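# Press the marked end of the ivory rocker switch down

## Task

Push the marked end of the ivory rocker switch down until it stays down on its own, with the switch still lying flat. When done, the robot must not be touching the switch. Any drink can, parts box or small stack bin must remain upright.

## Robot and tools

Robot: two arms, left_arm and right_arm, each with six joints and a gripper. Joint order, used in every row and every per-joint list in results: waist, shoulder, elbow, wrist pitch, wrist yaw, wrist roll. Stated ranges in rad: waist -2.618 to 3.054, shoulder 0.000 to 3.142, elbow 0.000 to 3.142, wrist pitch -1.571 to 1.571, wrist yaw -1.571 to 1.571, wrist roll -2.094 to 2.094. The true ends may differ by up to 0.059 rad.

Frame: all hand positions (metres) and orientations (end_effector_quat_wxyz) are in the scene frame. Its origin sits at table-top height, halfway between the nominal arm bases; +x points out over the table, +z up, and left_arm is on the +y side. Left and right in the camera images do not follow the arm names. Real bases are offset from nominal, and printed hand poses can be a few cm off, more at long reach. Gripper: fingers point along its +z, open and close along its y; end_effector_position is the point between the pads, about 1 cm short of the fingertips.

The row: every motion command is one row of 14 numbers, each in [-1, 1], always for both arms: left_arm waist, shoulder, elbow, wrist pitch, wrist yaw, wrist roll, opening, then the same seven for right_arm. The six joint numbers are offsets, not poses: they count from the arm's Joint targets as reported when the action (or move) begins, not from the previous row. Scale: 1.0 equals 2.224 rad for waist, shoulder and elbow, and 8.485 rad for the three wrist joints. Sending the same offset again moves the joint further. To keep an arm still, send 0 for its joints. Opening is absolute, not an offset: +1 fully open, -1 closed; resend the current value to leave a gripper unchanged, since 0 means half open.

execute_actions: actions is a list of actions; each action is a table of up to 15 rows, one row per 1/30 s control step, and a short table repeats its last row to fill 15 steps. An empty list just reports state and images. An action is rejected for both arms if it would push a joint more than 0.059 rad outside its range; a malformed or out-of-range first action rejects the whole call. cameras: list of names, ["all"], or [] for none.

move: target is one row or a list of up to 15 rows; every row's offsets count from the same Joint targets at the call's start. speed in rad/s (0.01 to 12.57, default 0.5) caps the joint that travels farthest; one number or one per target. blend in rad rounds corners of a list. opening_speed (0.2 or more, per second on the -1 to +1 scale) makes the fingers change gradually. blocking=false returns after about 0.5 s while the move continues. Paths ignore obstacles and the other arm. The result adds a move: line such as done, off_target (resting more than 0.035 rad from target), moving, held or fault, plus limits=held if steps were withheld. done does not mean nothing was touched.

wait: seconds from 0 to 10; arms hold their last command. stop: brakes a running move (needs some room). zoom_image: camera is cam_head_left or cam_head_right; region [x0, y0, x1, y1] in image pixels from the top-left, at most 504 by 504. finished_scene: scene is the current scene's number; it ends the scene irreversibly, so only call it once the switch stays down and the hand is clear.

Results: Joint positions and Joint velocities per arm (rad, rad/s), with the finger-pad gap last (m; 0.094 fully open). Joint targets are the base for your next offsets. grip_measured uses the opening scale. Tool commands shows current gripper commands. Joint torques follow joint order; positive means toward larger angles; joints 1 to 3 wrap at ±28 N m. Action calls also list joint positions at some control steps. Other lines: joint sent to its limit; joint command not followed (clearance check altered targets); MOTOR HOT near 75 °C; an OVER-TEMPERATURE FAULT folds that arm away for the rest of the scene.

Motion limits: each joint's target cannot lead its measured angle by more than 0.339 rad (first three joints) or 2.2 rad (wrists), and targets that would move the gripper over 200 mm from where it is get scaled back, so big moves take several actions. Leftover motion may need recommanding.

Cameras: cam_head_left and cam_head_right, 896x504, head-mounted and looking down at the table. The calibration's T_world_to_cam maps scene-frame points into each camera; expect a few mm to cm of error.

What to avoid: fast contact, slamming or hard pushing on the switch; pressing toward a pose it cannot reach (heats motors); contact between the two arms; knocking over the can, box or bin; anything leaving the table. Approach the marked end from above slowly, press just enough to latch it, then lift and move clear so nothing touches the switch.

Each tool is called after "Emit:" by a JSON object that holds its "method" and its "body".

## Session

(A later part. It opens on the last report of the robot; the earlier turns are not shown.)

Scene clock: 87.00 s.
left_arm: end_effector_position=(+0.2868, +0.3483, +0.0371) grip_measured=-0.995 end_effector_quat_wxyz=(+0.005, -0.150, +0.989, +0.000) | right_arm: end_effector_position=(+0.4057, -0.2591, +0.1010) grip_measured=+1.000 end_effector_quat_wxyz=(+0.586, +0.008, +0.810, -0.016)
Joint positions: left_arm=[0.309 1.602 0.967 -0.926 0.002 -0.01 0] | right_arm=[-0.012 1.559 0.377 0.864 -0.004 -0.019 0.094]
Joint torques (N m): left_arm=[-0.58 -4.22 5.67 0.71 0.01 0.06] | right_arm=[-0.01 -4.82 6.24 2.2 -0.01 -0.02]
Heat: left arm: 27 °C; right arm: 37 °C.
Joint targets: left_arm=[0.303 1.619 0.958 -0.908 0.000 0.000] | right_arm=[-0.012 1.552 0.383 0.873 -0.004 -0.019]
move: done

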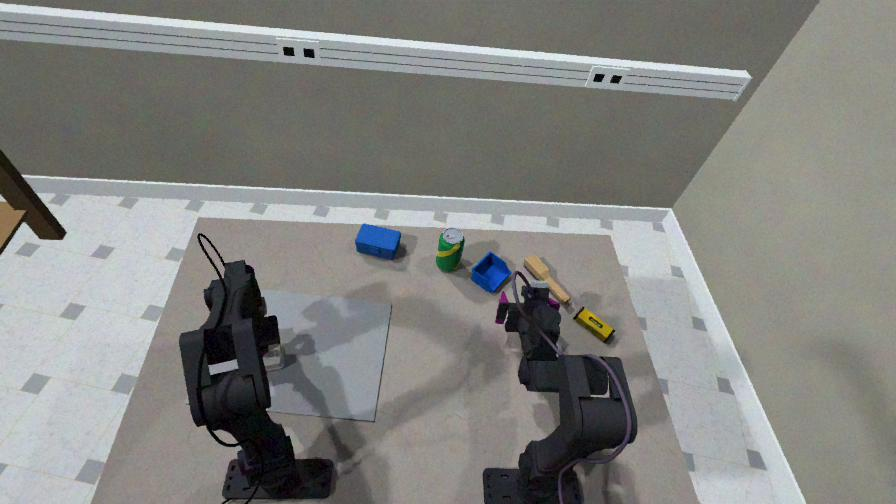

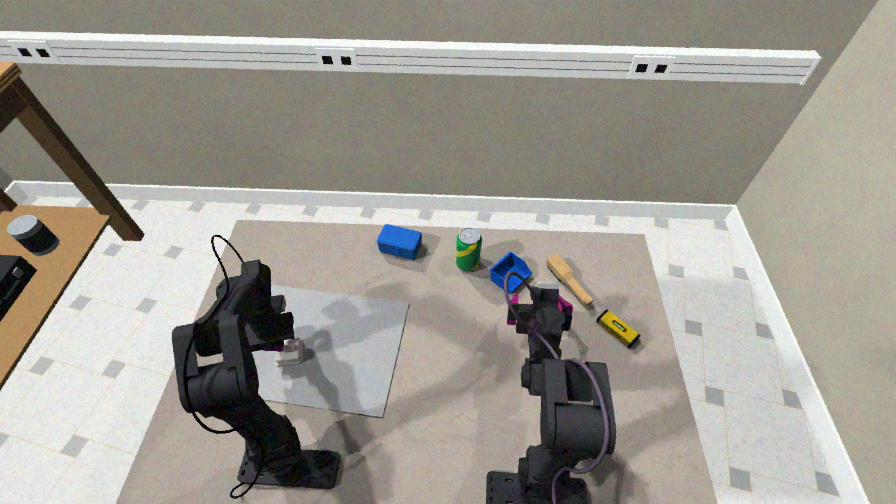

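Emit:
{"method": "move", "body": {"target": [0, -0.0216, 0.0688, -0.0238, 0, 0, -1.0, 0, 0, 0, 0, 0, 0, 1.0], "speed": 0.4, "cameras": []}}

Emit:
{"method": "move", "body": {"target": [0.15, 0, 0.03, 0, 0, 0, -1.0, 0, 0, 0, 0, 0, 0, 1.0], "speed": 0.6, "cameras": ["all"]}}

Emit:
{"method": "zoom_image", "body": {"camera": "cam_head_right", "region": [270, 330, 310, 370]}}

Emit:
{"method": "zoom_image", "body": {"camera": "cam_head_left", "region": [250, 335, 290, 375]}}

Scene clock: 90.20 s.
left_arm: end_effector_position=(+0.2836, +0.3474, +0.0663) grip_measured=-0.995 end_effector_quat_wxyz=(-0.021, -0.150, +0.988, -0.004) | right_arm: end_effector_position=(+0.4057, -0.2591, +0.1010) grip_measured=+1.000 end_effector_quat_wxyz=(+0.586, +0.008, +0.810, -0.016)
Joint positions: left_arm=[0.309 1.602 1.089 -1.101 0.002 -0.01 0] | right_arm=[-0.012 1.559 0.377 0.864 -0.004 -0.019 0.094]
Joint torques (N m): left_arm=[-0.49 -8.32 8.72 0.34 -0.01 0.09] | right_arm=[-0.01 -4.85 6.23 2.2 -0.01 -0.02]
Heat: left arm: 27 °C; right arm: 37 °C.
Joint targets: left_arm=[0.303 1.571 1.111 -1.110 0.000 0.000] | right_arm=[-0.012 1.552 0.383 0.873 -0.004 -0.019]
move: done
No camera images: "cameras" was empty.

Scene clock: 91.17 s.
left_arm: end_effector_position=(+0.2619, +0.4341, +0.0818) grip_measured=-0.995 end_effector_quat_wxyz=(+0.009, -0.308, +0.951, +0.002) | right_arm: end_effector_position=(+0.4057, -0.2591, +0.1010) grip_measured=+1.000 end_effector_quat_wxyz=(+0.586, +0.008, +0.810, -0.016)
Joint positions: left_arm=[0.635 1.602 1.153 -1.104 0.001 -0.009 0] | right_arm=[-0.012 1.559 0.377 0.864 -0.004 -0.019 0.094]
Joint torques (N m): left_arm=[0.03 -8.47 9.14 0.47 -0.03 0.08] | right_arm=[-0.01 -4.83 6.22 2.2 -0.01 -0.02]
Heat: left arm: 27 °C; right arm: 37 °C.
Joint targets: left_arm=[0.636 1.571 1.178 -1.111 0.000 0.000] | right_arm=[-0.012 1.552 0.383 0.873 -0.004 -0.019]
move: done

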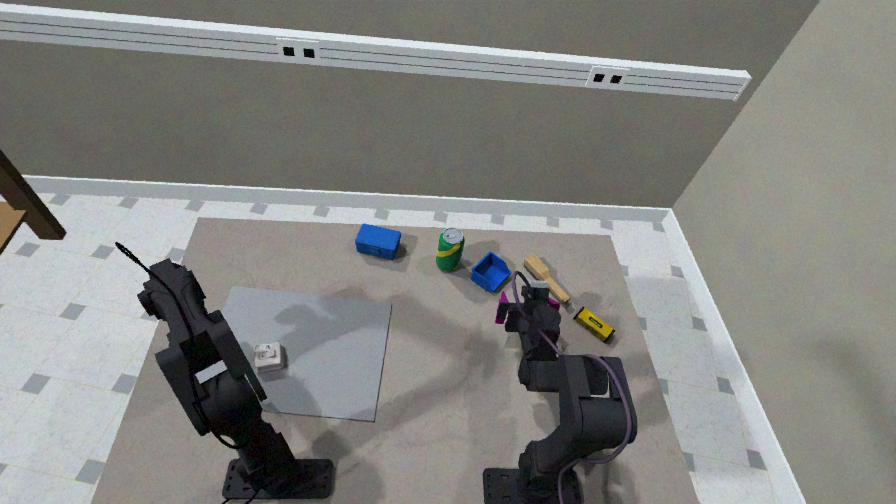

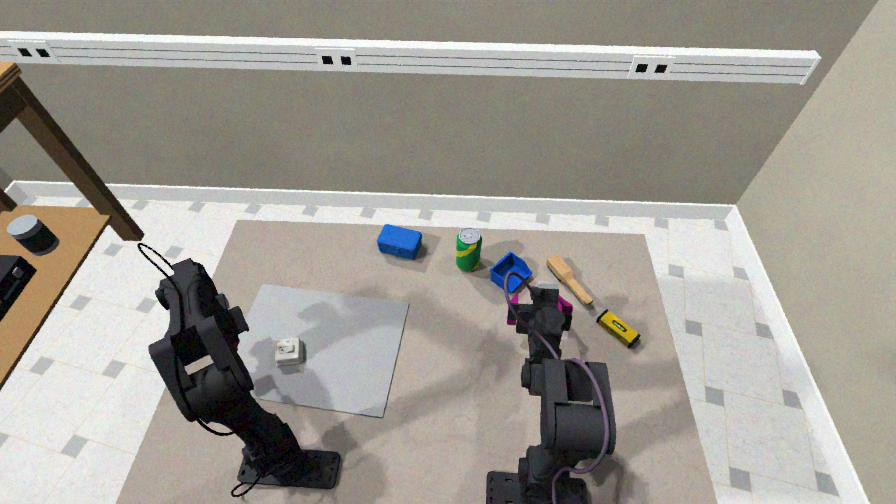

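Scaled by 12.600 from the camera's 896x504 image, which has a finer 1280x720 frame.

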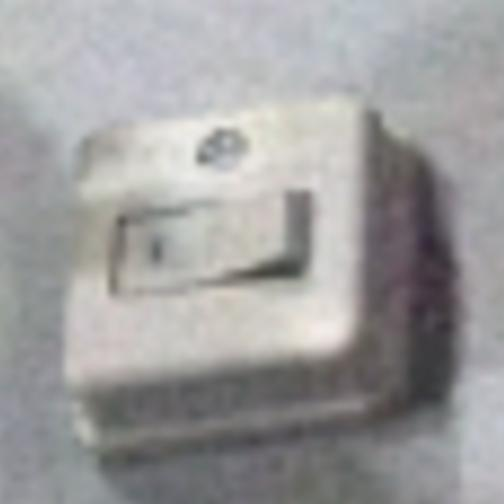

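Scaled by 12.600 from the camera's 896x504 image, which has a finer 1280x720 frame.

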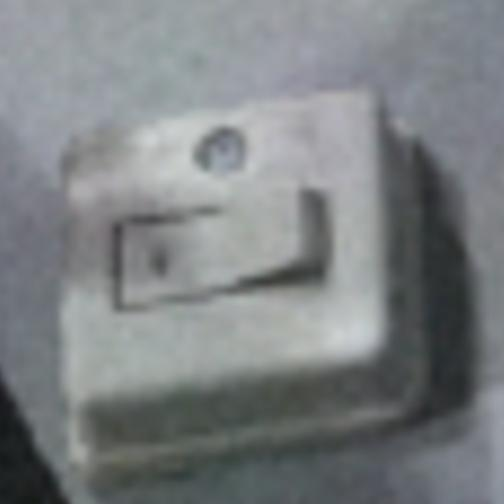

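Emit:
{"method": "move", "body": {"target": [0, 0, 0, 0, 0, 0, -1.0, 0, -0.1349, 0, 0, 0, 0, -1.0], "speed": 0.6, "cameras": []}}

Emit:
{"method": "move", "body": {"target": [0, 0, 0, 0, 0, 0, -1.0, 0.2, 0, 0, 0, 0, 0, -1.0], "speed": 0.6, "cameras": ["all"]}}

Emit:
{"method": "zoom_image", "body": {"camera": "cam_head_left", "region": [420, 220, 540, 340]}}

Emit:
{"method": "zoom_image", "body": {"camera": "cam_head_right", "region": [420, 220, 540, 340]}}

Scene clock: 95.70 s.
left_arm: end_effector_position=(+0.2619, +0.4341, +0.0818) grip_measured=-0.995 end_effector_quat_wxyz=(+0.009, -0.308, +0.951, +0.002) | right_arm: end_effector_position=(+0.3946, -0.2587, +0.2104) grip_measured=-0.996 end_effector_quat_wxyz=(+0.696, +0.007, +0.718, -0.020)
Joint positions: left_arm=[0.635 1.602 1.153 -1.104 0.001 -0.009 0] | right_arm=[-0.012 1.267 0.377 0.86 -0.004 -0.019 0]
Joint torques (N m): left_arm=[-0.01 -8.43 9.21 0.48 0.02 0.05] | right_arm=[-0.01 -4 7.47 2.24 -0.01 -0.02]
Heat: left arm: 28 °C; right arm: 37 °C.
Joint targets: left_arm=[0.636 1.571 1.178 -1.111 0.000 0.000] | right_arm=[-0.012 1.252 0.383 0.873 -0.004 -0.019]
move: done
No camera images: "cameras" was empty.

Scene clock: 96.83 s.
left_arm: end_effector_position=(+0.2619, +0.4341, +0.0818) grip_measured=-0.995 end_effector_quat_wxyz=(+0.009, -0.308, +0.951, +0.002) | right_arm: end_effector_position=(+0.3637, -0.0910, +0.2104) grip_measured=-0.996 end_effector_quat_wxyz=(+0.684, -0.149, +0.702, +0.132)
Joint positions: left_arm=[0.635 1.602 1.153 -1.104 0.001 -0.009 0] | right_arm=[0.43 1.267 0.377 0.86 0 -0.019 0]
Joint torques (N m): left_arm=[0.1 -8.39 9.18 0.51 0.01 0.08] | right_arm=[0.25 -3.99 7.49 2.24 -0.06 -0.03]
Heat: left arm: 28 °C; right arm: 37 °C.
Joint targets: left_arm=[0.636 1.571 1.178 -1.111 0.000 0.000] | right_arm=[0.433 1.252 0.383 0.873 -0.004 -0.018]
move: done

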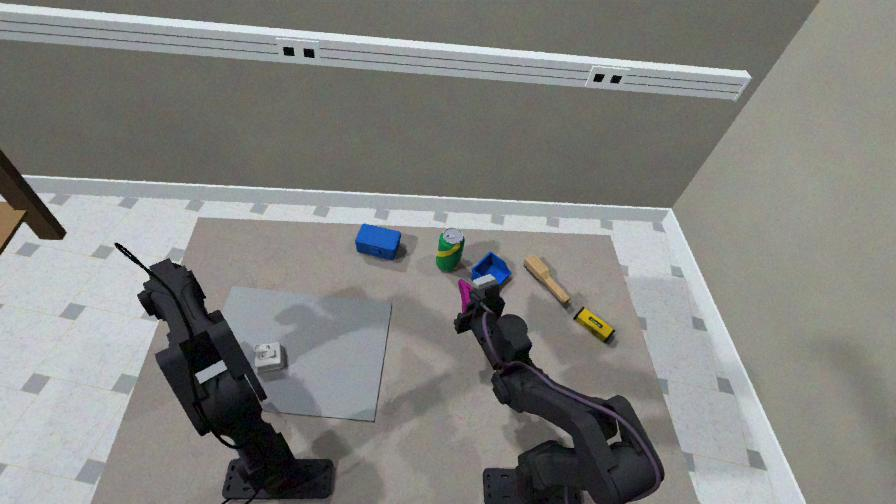

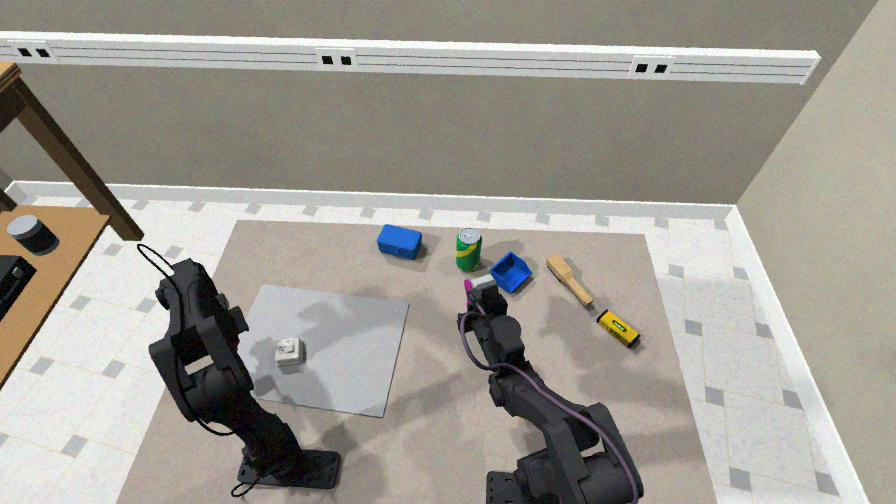

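Scaled by 4.200 from the camera's 896x504 image, which has a finer 1280x720 frame.

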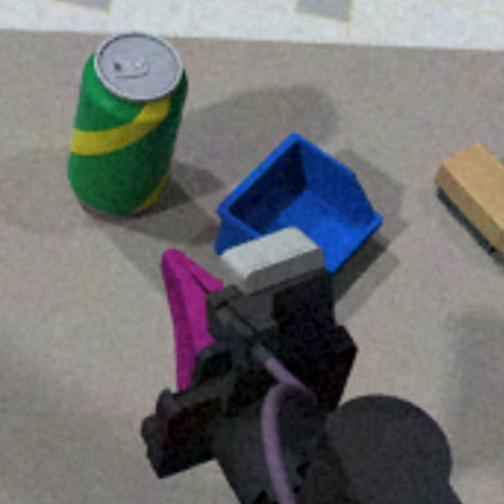

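Scaled by 4.200 from the camera's 896x504 image, which has a finer 1280x720 frame.

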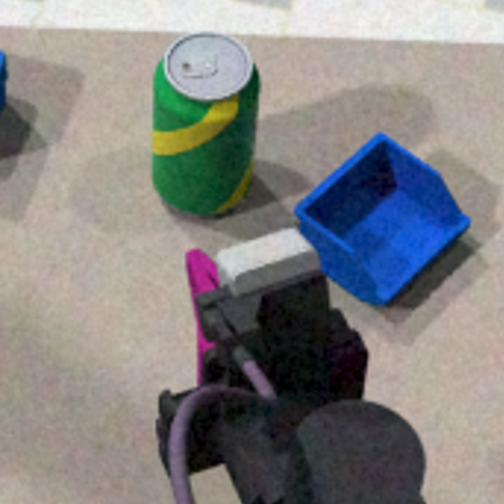

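Emit:
{"method": "move", "body": {"target": [[0, 0, 0, 0, 0, 0, -1.0, -0.0441, 0.2018, 0.4381, -0.2475, 0.0005, 0.0021, -1.0],[0, 0, 0, 0, 0, 0, -1.0, -0.0441, 0.2141, 0.3810, -0.2293, 0.0005, 0.0021, -1.0]], "speed": 0.8, "cameras": ["all"]}}

Emit:
{"method": "zoom_image", "body": {"camera": "cam_head_left", "region": [440, 280, 560, 400]}}

Emit:
{"method": "zoom_image", "body": {"camera": "cam_head_right", "region": [440, 280, 560, 400]}}

Scene clock: 108.80 s.
left_arm: end_effector_position=(+0.2619, +0.4341, +0.0818) grip_measured=-0.995 end_effector_quat_wxyz=(+0.009, -0.308, +0.951, +0.002) | right_arm: end_effector_position=(+0.2966, -0.1495, +0.0727) grip_measured=-0.996 end_effector_quat_wxyz=(+0.006, -0.158, +0.987, +0.001)
Joint positions: left_arm=[0.635 1.602 1.153 -1.104 0.001 -0.009 0] | right_arm=[0.339 1.718 1.244 -1.084 0 -0.007 0]
Joint torques (N m): left_arm=[0.14 -8.42 9.31 0.5 0 0.04] | right_arm=[-0.47 -5.67 5.31 0.49 0 0.04]
Heat: left arm: 29 °C; right arm: 37 °C.
Joint targets: left_arm=[0.636 1.571 1.178 -1.110 0.000 0.000] | right_arm=[0.334 1.728 1.231 -1.072 0.000 -0.001]
move: done

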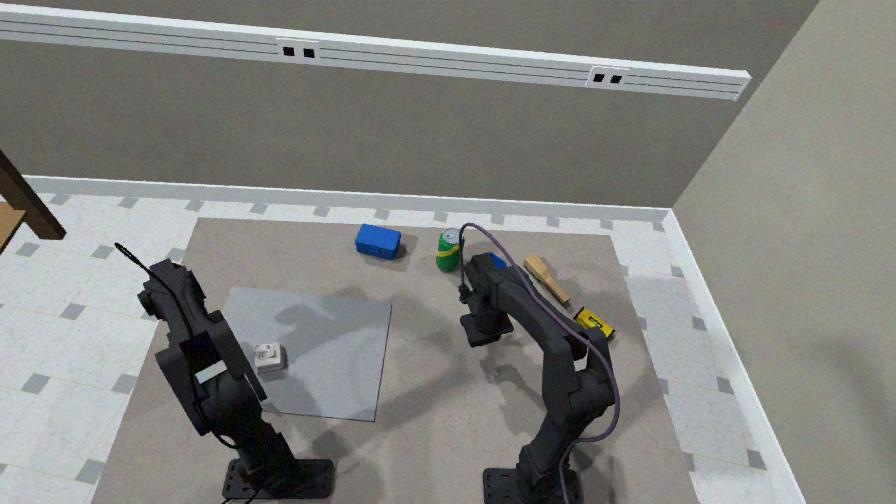

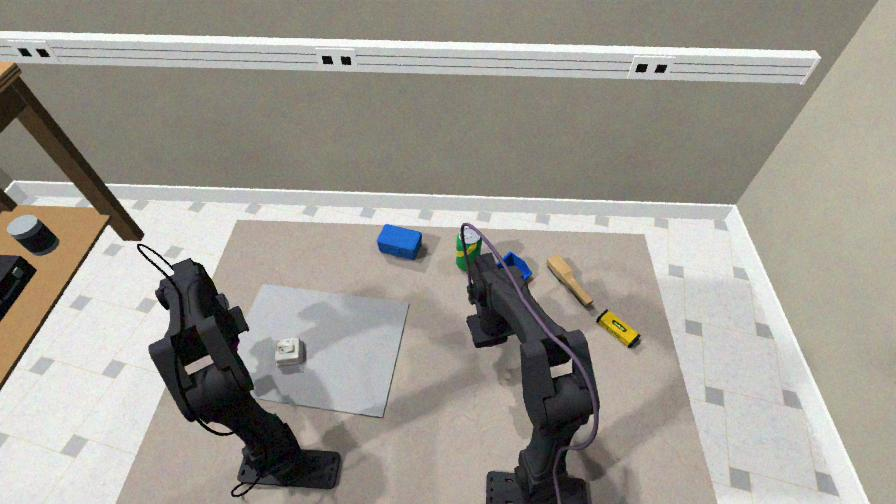

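Scaled by 4.200 from the camera's 896x504 image, which has a finer 1280x720 frame.

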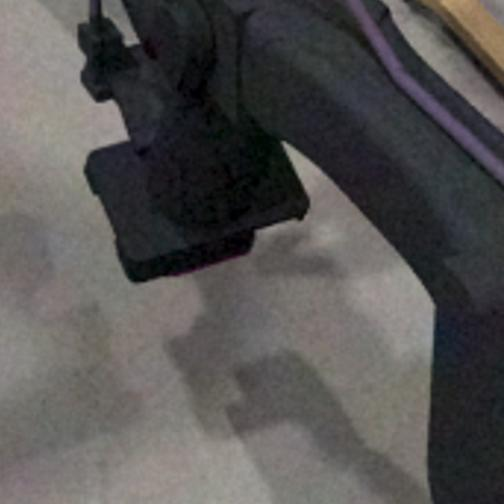

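Scaled by 4.200 from the camera's 896x504 image, which has a finer 1280x720 frame.

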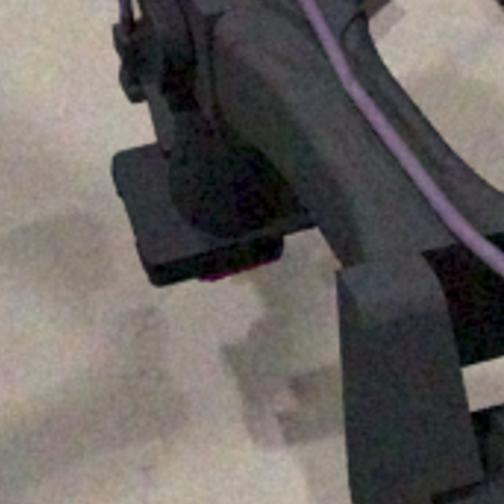

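Emit:
{"method": "move", "body": {"target": [0, 0, 0, 0, 0, 0, -1.0, 0, 0, 0, -0.04125, 0, 0, -1.0], "speed": 0.8, "cameras": ["all"]}}

Emit:
{"method": "zoom_image", "body": {"camera": "cam_head_left", "region": [440, 280, 560, 400]}}

Emit:
{"method": "zoom_image", "body": {"camera": "cam_head_right", "region": [440, 280, 560, 400]}}

Scene clock: 115.20 s.
left_arm: end_effector_position=(+0.2619, +0.4341, +0.0818) grip_measured=-0.995 end_effector_quat_wxyz=(+0.009, -0.308, +0.951, +0.002) | right_arm: end_effector_position=(+0.2204, -0.1739, +0.0850) grip_measured=-0.996 end_effector_quat_wxyz=(-0.155, -0.156, +0.975, -0.023)
Joint positions: left_arm=[0.635 1.602 1.153 -1.104 0.001 -0.009 0] | right_arm=[0.339 1.718 1.244 -1.411 0 -0.007 0]
Joint torques (N m): left_arm=[0.06 -8.5 9.06 0.49 0.01 0.08] | right_arm=[-0.46 -5.15 4.7 -0.43 -0.01 0.04]
Heat: left arm: 29 °C; right arm: 35 °C.
Joint targets: left_arm=[0.636 1.571 1.178 -1.110 0.000 0.000] | right_arm=[0.334 1.728 1.231 -1.422 0.000 -0.001]
move: done

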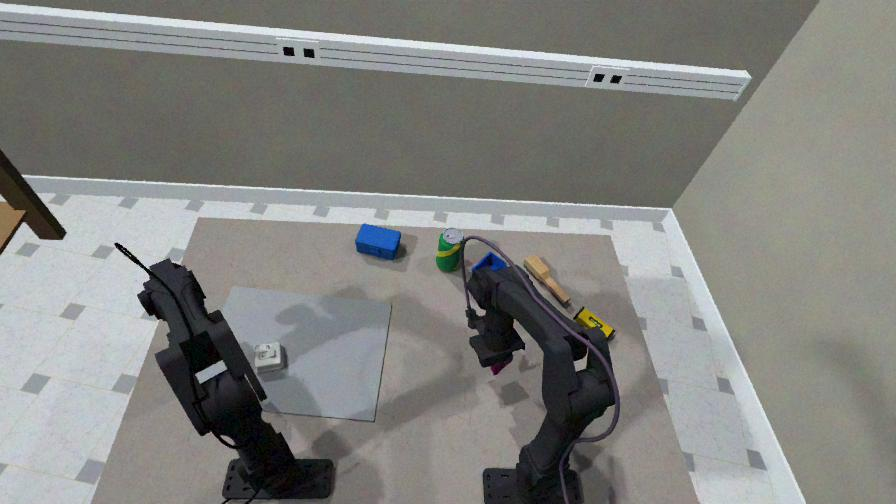

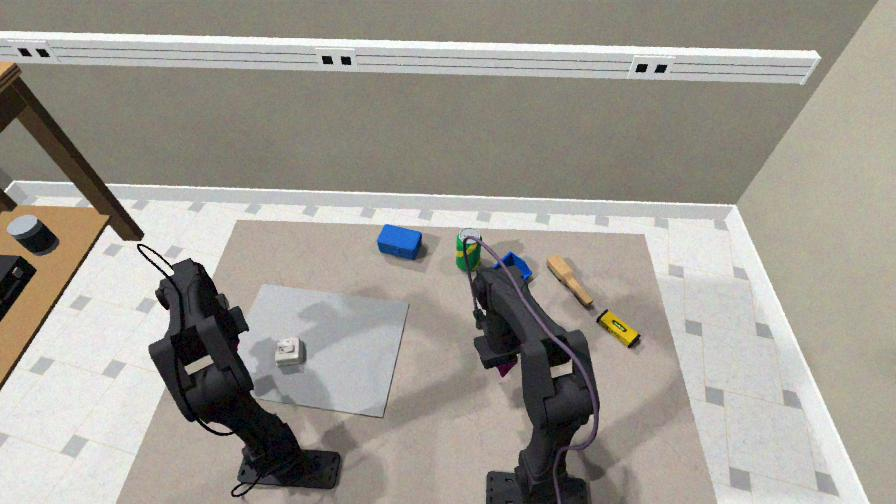

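Scaled by 4.200 from the camera's 896x504 image, which has a finer 1280x720 frame.

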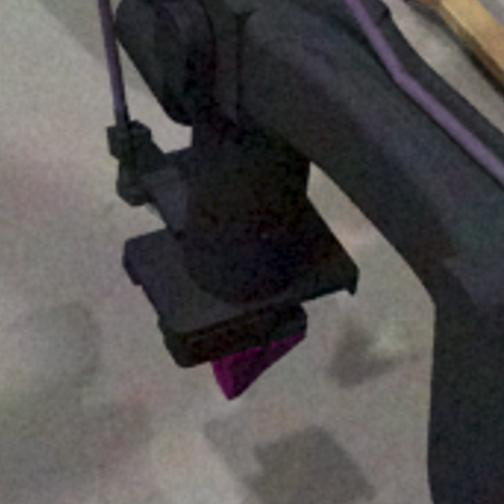

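Scaled by 4.200 from the camera's 896x504 image, which has a finer 1280x720 frame.

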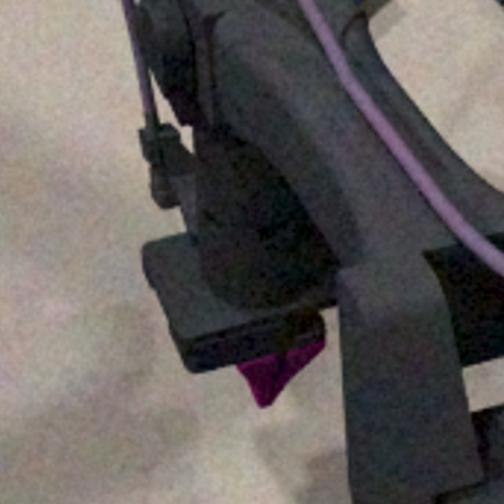

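Emit:
{"method": "move", "body": {"target": [-0.3665, 0.2283, 0.2500, -0.0289, 0, 0, -1.0, -0.1453, 0.1752, 0.2553, 0.0107, 0, 0, -1.0], "speed": 0.7, "cameras": ["all"]}}

Emit:
{"method": "zoom_image", "body": {"camera": "cam_head_left", "region": [280, 230, 400, 350]}}

Emit:
{"method": "zoom_image", "body": {"camera": "cam_head_right", "region": [300, 230, 420, 350]}}

Emit:
{"method": "zoom_image", "body": {"camera": "cam_head_left", "region": [460, 230, 580, 350]}}

Emit:
{"method": "zoom_image", "body": {"camera": "cam_head_right", "region": [480, 230, 600, 350]}}

Scene clock: 161.60 s.
left_arm: end_effector_position=(+0.3908, +0.1999, +0.0777) grip_measured=-0.995 end_effector_quat_wxyz=(-0.062, +0.096, +0.993, +0.006) | right_arm: end_effector_position=(+0.3836, -0.2510, +0.0774) grip_measured=-0.996 end_effector_quat_wxyz=(-0.048, +0.007, +0.999, +0.001)
Joint positions: left_arm=[-0.184 2.058 1.708 -1.345 0.001 -0.009 0] | right_arm=[0.009 2.094 1.764 -1.337 0 -0.007 0]
Joint torques (N m): left_arm=[0.38 -7.9 9.02 0.21 0.01 0.07] | right_arm=[0.06 -7.69 9.29 0.19 0.01 0.04]
Heat: left arm: 30 °C; right arm: 32 °C.
Joint targets: left_arm=[-0.179 2.079 1.734 -1.356 0.000 0.000] | right_arm=[0.011 2.118 1.799 -1.331 0.000 -0.001]
move: done

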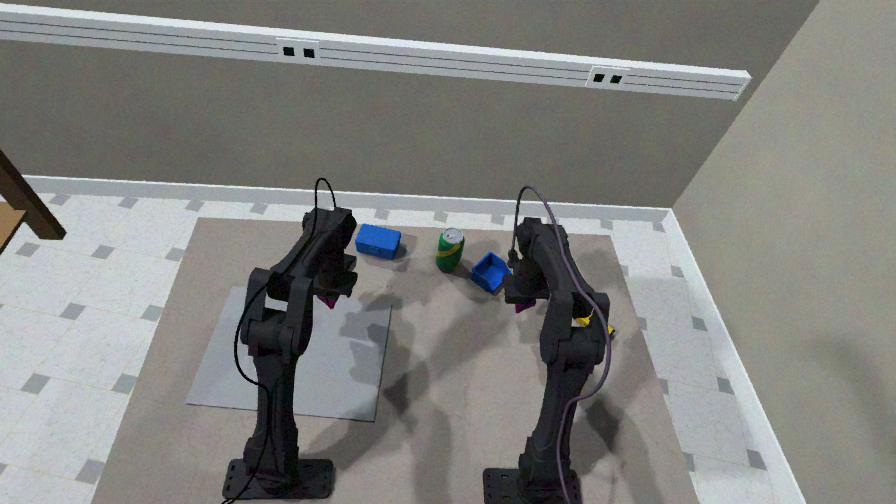

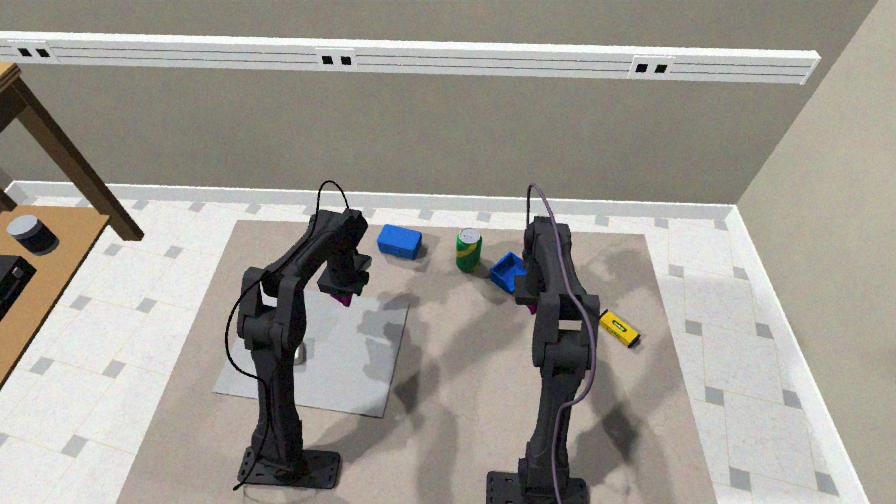

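Scaled by 4.200 from the camera's 896x504 image, which has a finer 1280x720 frame.

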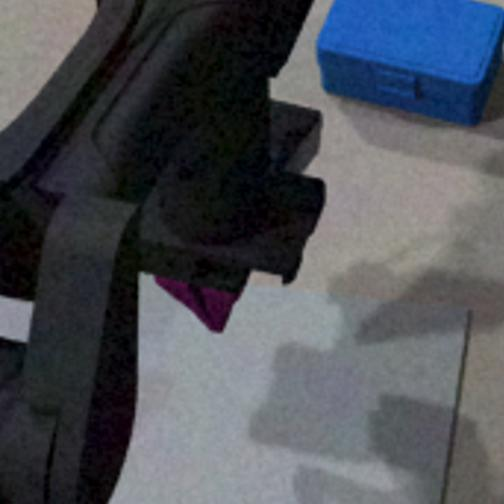

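Scaled by 4.200 from the camera's 896x504 image, which has a finer 1280x720 frame.

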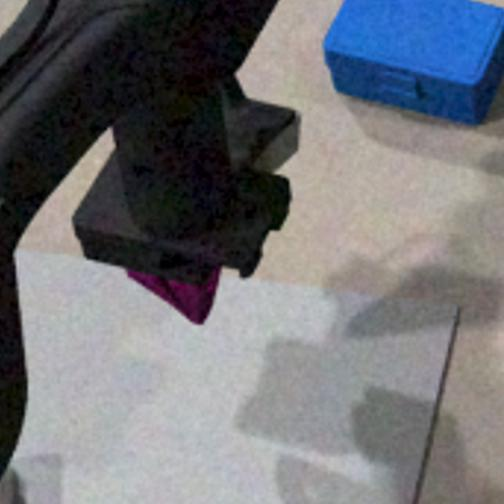

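Scaled by 4.200 from the camera's 896x504 image, which has a finer 1280x720 frame.

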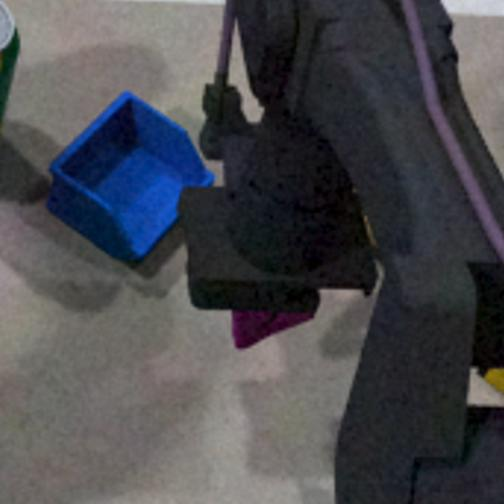

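Scaled by 4.200 from the camera's 896x504 image, which has a finer 1280x720 frame.

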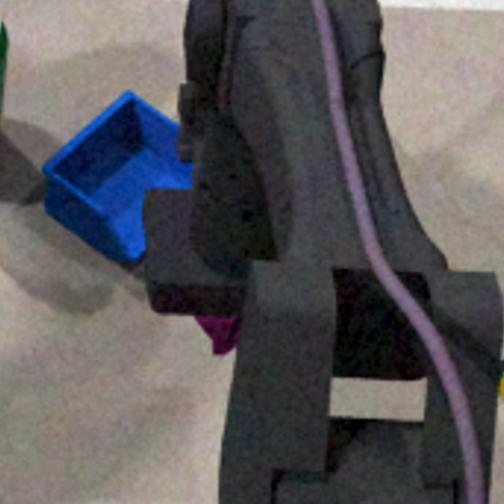

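Emit:
{"method": "move", "body": {"target": [[0, 0, 0, 0, 0, 0, -1.0, 0, -0.0049, -0.0746, 0.01826, 0, 0, -1.0],[0, 0, 0, 0, 0, 0, -1.0, 0, 0.0021, -0.0914, 0.0245, 0, 0, -1.0]], "speed": [0.3, 0.1], "cameras": []}}

Emit:
{"method": "move", "body": {"target": [0, 0, 0, 0, 0, 0, -1.0, 0, 0.0014, -0.00335, 0.00125, 0, 0, -1.0], "speed": 0.05, "cameras": ["all"]}}

Emit:
{"method": "zoom_image", "body": {"camera": "cam_head_left", "region": [470, 270, 570, 370]}}

Emit:
{"method": "zoom_image", "body": {"camera": "cam_head_right", "region": [490, 270, 590, 370]}}

Scene clock: 188.07 s.
left_arm: end_effector_position=(+0.3904, +0.2000, +0.0778) grip_measured=-0.995 end_effector_quat_wxyz=(-0.063, +0.096, +0.993, +0.006) | right_arm: end_effector_position=(+0.3901, -0.2511, +0.0392) grip_measured=-0.996 end_effector_quat_wxyz=(-0.022, +0.007, +1.000, +0.000)
Joint positions: left_arm=[-0.184 2.058 1.708 -1.347 0.001 -0.009 0] | right_arm=[0.009 2.094 1.614 -1.136 0 -0.007 0]
Joint torques (N m): left_arm=[0.42 -7.95 9.11 0.18 -0.01 0.07] | right_arm=[0.24 -7.38 4.79 0.37 0 0.04]
Heat: left arm: 30 °C; right arm: 33 °C.
Joint targets: left_arm=[-0.179 2.079 1.734 -1.356 0.000 0.000] | right_arm=[0.011 2.123 1.595 -1.124 0.000 -0.001]
move: done
No camera images: "cameras" was empty.

Scene clock: 188.87 s.
left_arm: end_effector_position=(+0.3904, +0.2000, +0.0778) grip_measured=-0.995 end_effector_quat_wxyz=(-0.063, +0.096, +0.993, +0.006) | right_arm: end_effector_position=(+0.3897, -0.2511, +0.0346) grip_measured=-0.996 end_effector_quat_wxyz=(-0.025, +0.007, +1.000, +0.000)
Joint positions: left_arm=[-0.184 2.058 1.708 -1.347 0.001 -0.009 0] | right_arm=[0.009 2.101 1.606 -1.125 0 -0.007 0]
Joint torques (N m): left_arm=[0.43 -7.97 9.11 0.22 0 0.05] | right_arm=[0.24 -7.68 4.75 0.35 0 0.03]
Heat: left arm: 30 °C; right arm: 33 °C.
Joint targets: left_arm=[-0.179 2.079 1.734 -1.356 0.000 0.000] | right_arm=[0.011 2.126 1.588 -1.113 0.000 -0.001]
move: done

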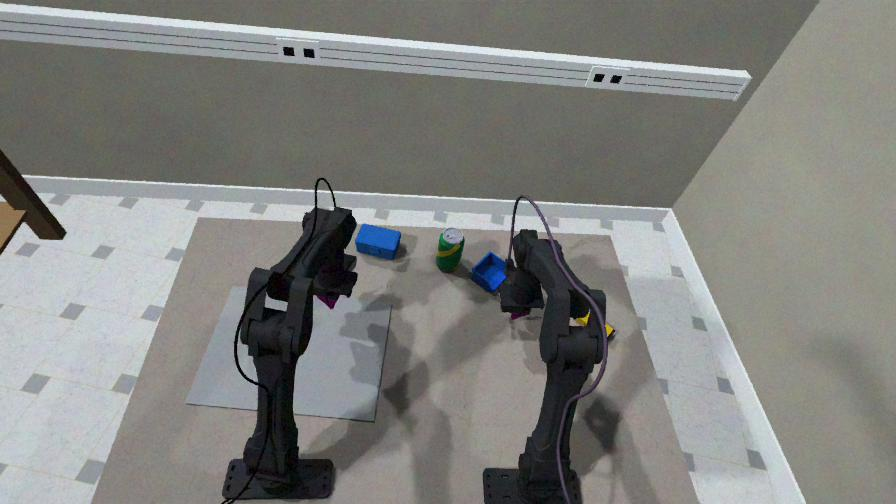

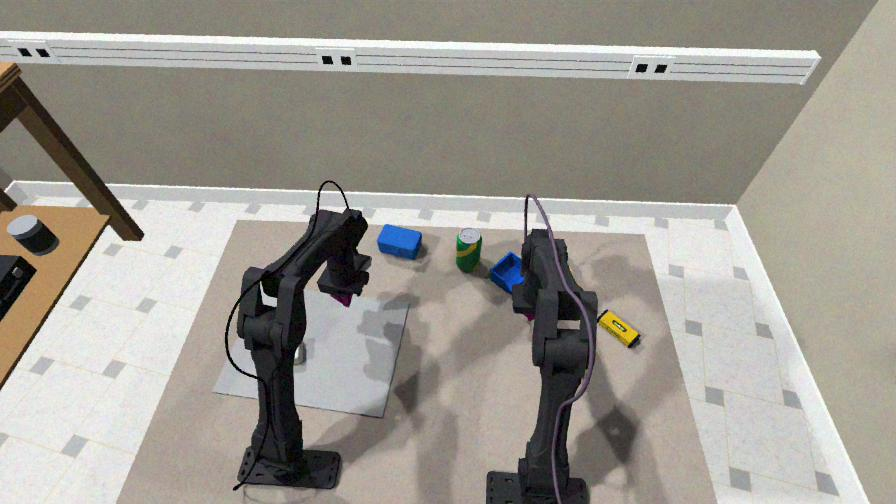

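Scaled by 5.040 from the camera's 896x504 image, which has a finer 1280x720 frame.

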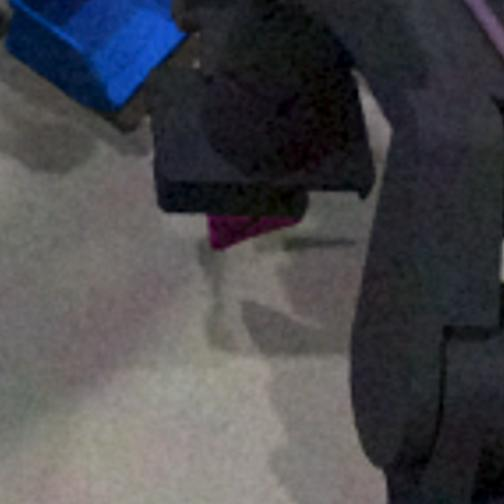

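Scaled by 5.040 from the camera's 896x504 image, which has a finer 1280x720 frame.

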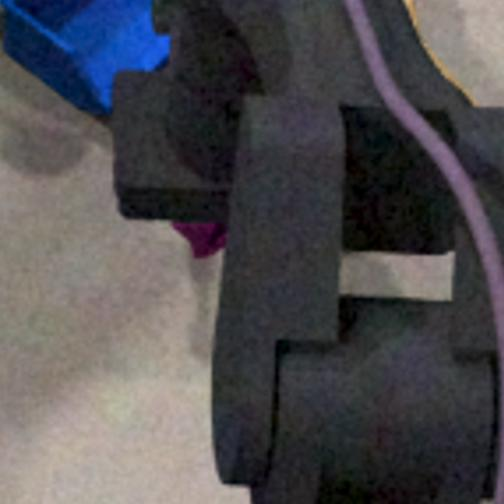

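Emit:
{"method": "move", "body": {"target": [0, 0, 0, 0, 0, 0, -1.0, 0, 0.0028, -0.0067, 0.0025, 0, 0, -1.0], "speed": 0.05, "cameras": []}}

Emit:
{"method": "move", "body": {"target": [0, 0, 0, 0, 0, 0, -1.0, 0, 0.0028, -0.0067, 0.0025, 0, 0, -1.0], "speed": 0.05, "cameras": ["all"]}}

Emit:
{"method": "zoom_image", "body": {"camera": "cam_head_left", "region": [470, 270, 570, 370]}}

Scene clock: 191.23 s.
left_arm: end_effector_position=(+0.3904, +0.2000, +0.0778) grip_measured=-0.995 end_effector_quat_wxyz=(-0.063, +0.096, +0.993, +0.006) | right_arm: end_effector_position=(+0.3897, -0.2511, +0.0286) grip_measured=-0.996 end_effector_quat_wxyz=(-0.025, +0.007, +1.000, +0.000)
Joint positions: left_arm=[-0.184 2.058 1.708 -1.347 0.001 -0.009 0] | right_arm=[0.009 2.107 1.591 -1.104 0 -0.007 0]
Joint torques (N m): left_arm=[0.4 -8.05 9.03 0.19 -0.01 0.05] | right_arm=[0.25 -7.68 4.74 0.39 -0.01 0.03]
Heat: left arm: 30 °C; right arm: 32 °C.
Joint targets: left_arm=[-0.179 2.079 1.734 -1.356 0.000 0.000] | right_arm=[0.011 2.132 1.573 -1.092 0.000 -0.001]
move: done
No camera images: "cameras" was empty.

Scene clock: 192.10 s.
left_arm: end_effector_position=(+0.3904, +0.2000, +0.0778) grip_measured=-0.995 end_effector_quat_wxyz=(-0.063, +0.096, +0.993, +0.006) | right_arm: end_effector_position=(+0.3895, -0.2511, +0.0227) grip_measured=-0.996 end_effector_quat_wxyz=(-0.025, +0.007, +1.000, +0.000)
Joint positions: left_arm=[-0.184 2.058 1.708 -1.347 0.001 -0.009 0] | right_arm=[0.009 2.113 1.576 -1.083 0 -0.007 0]
Joint torques (N m): left_arm=[0.42 -7.95 9.05 0.18 0.01 0.04] | right_arm=[0.24 -7.71 4.72 0.29 0 0.03]
Heat: left arm: 30 °C; right arm: 32 °C.
Joint targets: left_arm=[-0.179 2.079 1.734 -1.355 0.000 0.000] | right_arm=[0.011 2.138 1.558 -1.070 0.000 -0.001]
move: done

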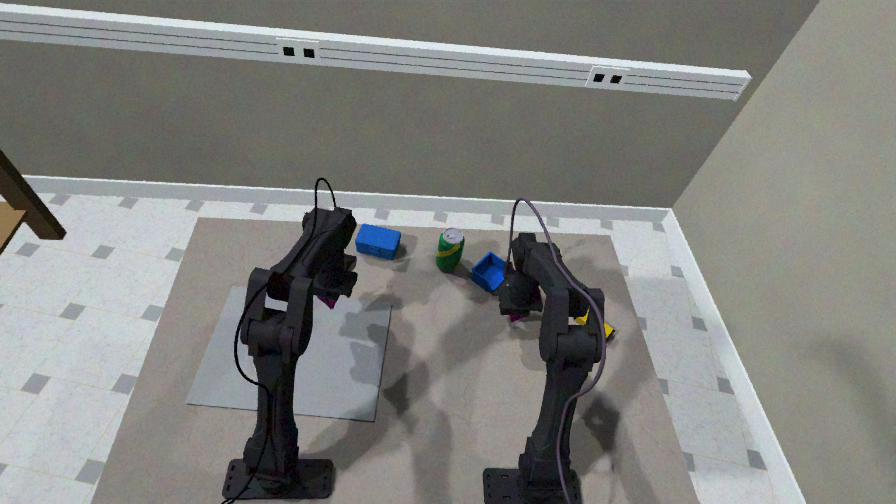

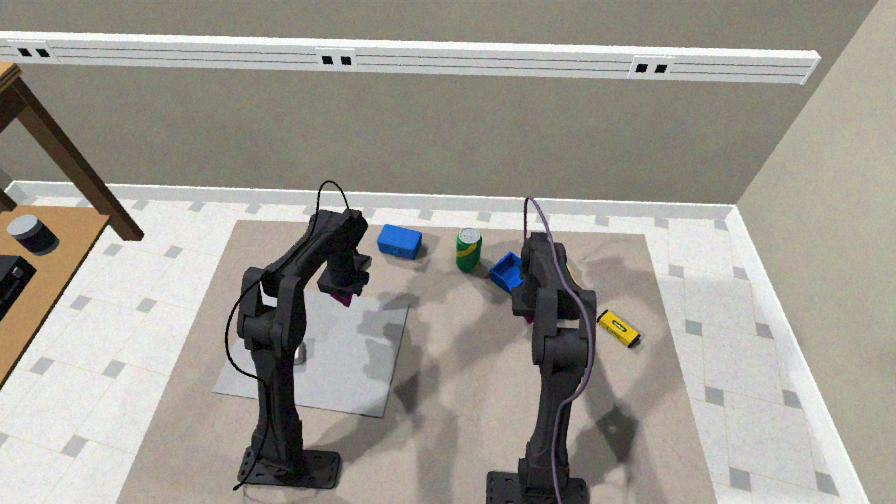

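Scaled by 5.040 from the camera's 896x504 image, which has a finer 1280x720 frame.

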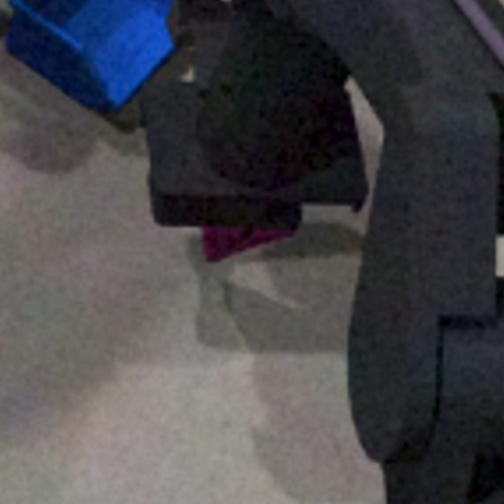

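Emit:
{"method": "move", "body": {"target": [0, 0, 0, 0, 0, 0, -1.0, 0, 0.0028, -0.0067, 0.0025, 0, 0, -1.0], "speed": 0.05, "cameras": []}}

Emit:
{"method": "move", "body": {"target": [0, 0, 0, 0, 0, 0, -1.0, 0, 0.0014, -0.00335, 0.00125, 0, 0, -1.0], "speed": 0.05, "cameras": ["all"]}}

Emit:
{"method": "zoom_image", "body": {"camera": "cam_head_left", "region": [470, 270, 570, 370]}}

Scene clock: 194.57 s.
left_arm: end_effector_position=(+0.3903, +0.2000, +0.0778) grip_measured=-0.995 end_effector_quat_wxyz=(-0.063, +0.096, +0.993, +0.006) | right_arm: end_effector_position=(+0.3893, -0.2511, +0.0169) grip_measured=-0.996 end_effector_quat_wxyz=(-0.025, +0.007, +1.000, +0.000)
Joint positions: left_arm=[-0.184 2.058 1.708 -1.347 0.001 -0.009 0] | right_arm=[0.009 2.119 1.561 -1.062 0 -0.007 0]
Joint torques (N m): left_arm=[0.38 -8.06 9.07 0.2 -0.02 0.08] | right_arm=[0.24 -7.71 4.7 0.33 0 0.04]
Heat: left arm: 30 °C; right arm: 32 °C.
Joint targets: left_arm=[-0.179 2.079 1.734 -1.356 0.000 0.000] | right_arm=[0.011 2.145 1.543 -1.049 0.000 -0.001]
move: done
No camera images: "cameras" was empty.

Scene clock: 195.37 s.
left_arm: end_effector_position=(+0.3903, +0.2000, +0.0778) grip_measured=-0.995 end_effector_quat_wxyz=(-0.063, +0.096, +0.993, +0.006) | right_arm: end_effector_position=(+0.3897, -0.2511, +0.0151) grip_measured=-0.996 end_effector_quat_wxyz=(-0.023, +0.007, +1.000, +0.000)
Joint positions: left_arm=[-0.184 2.058 1.708 -1.347 0.001 -0.009 0] | right_arm=[0.009 2.119 1.554 -1.051 0 -0.007 0]
Joint torques (N m): left_arm=[0.5 -7.98 9.06 0.2 0 0.07] | right_arm=[0.25 -7.5 4.68 0.43 0 0.03]
Heat: left arm: 30 °C; right arm: 32 °C.
Joint targets: left_arm=[-0.179 2.079 1.734 -1.356 0.000 0.000] | right_arm=[0.011 2.148 1.536 -1.039 0.000 -0.001]
move: done

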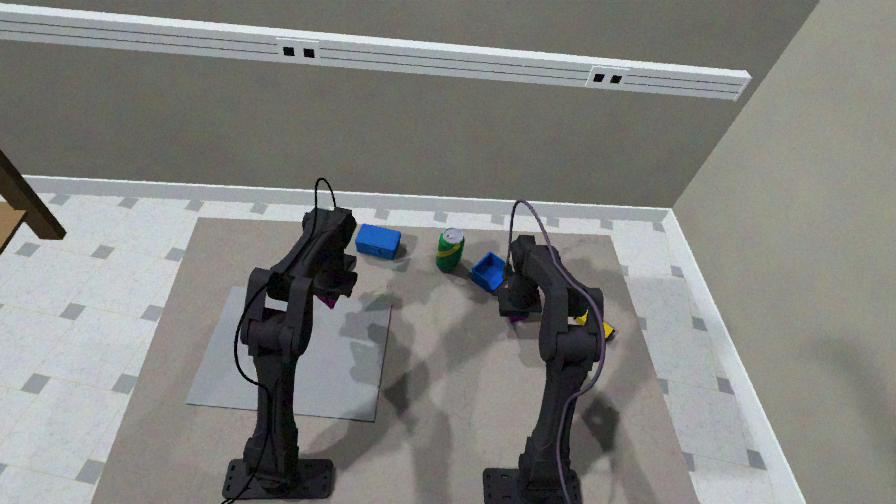

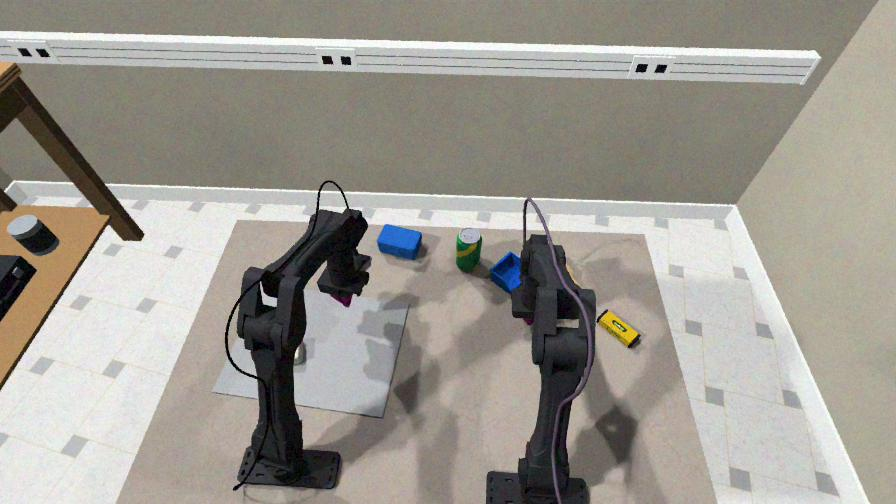

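Scaled by 5.040 from the camera's 896x504 image, which has a finer 1280x720 frame.

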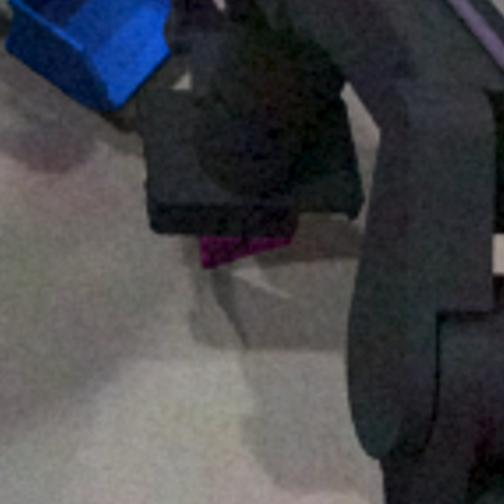

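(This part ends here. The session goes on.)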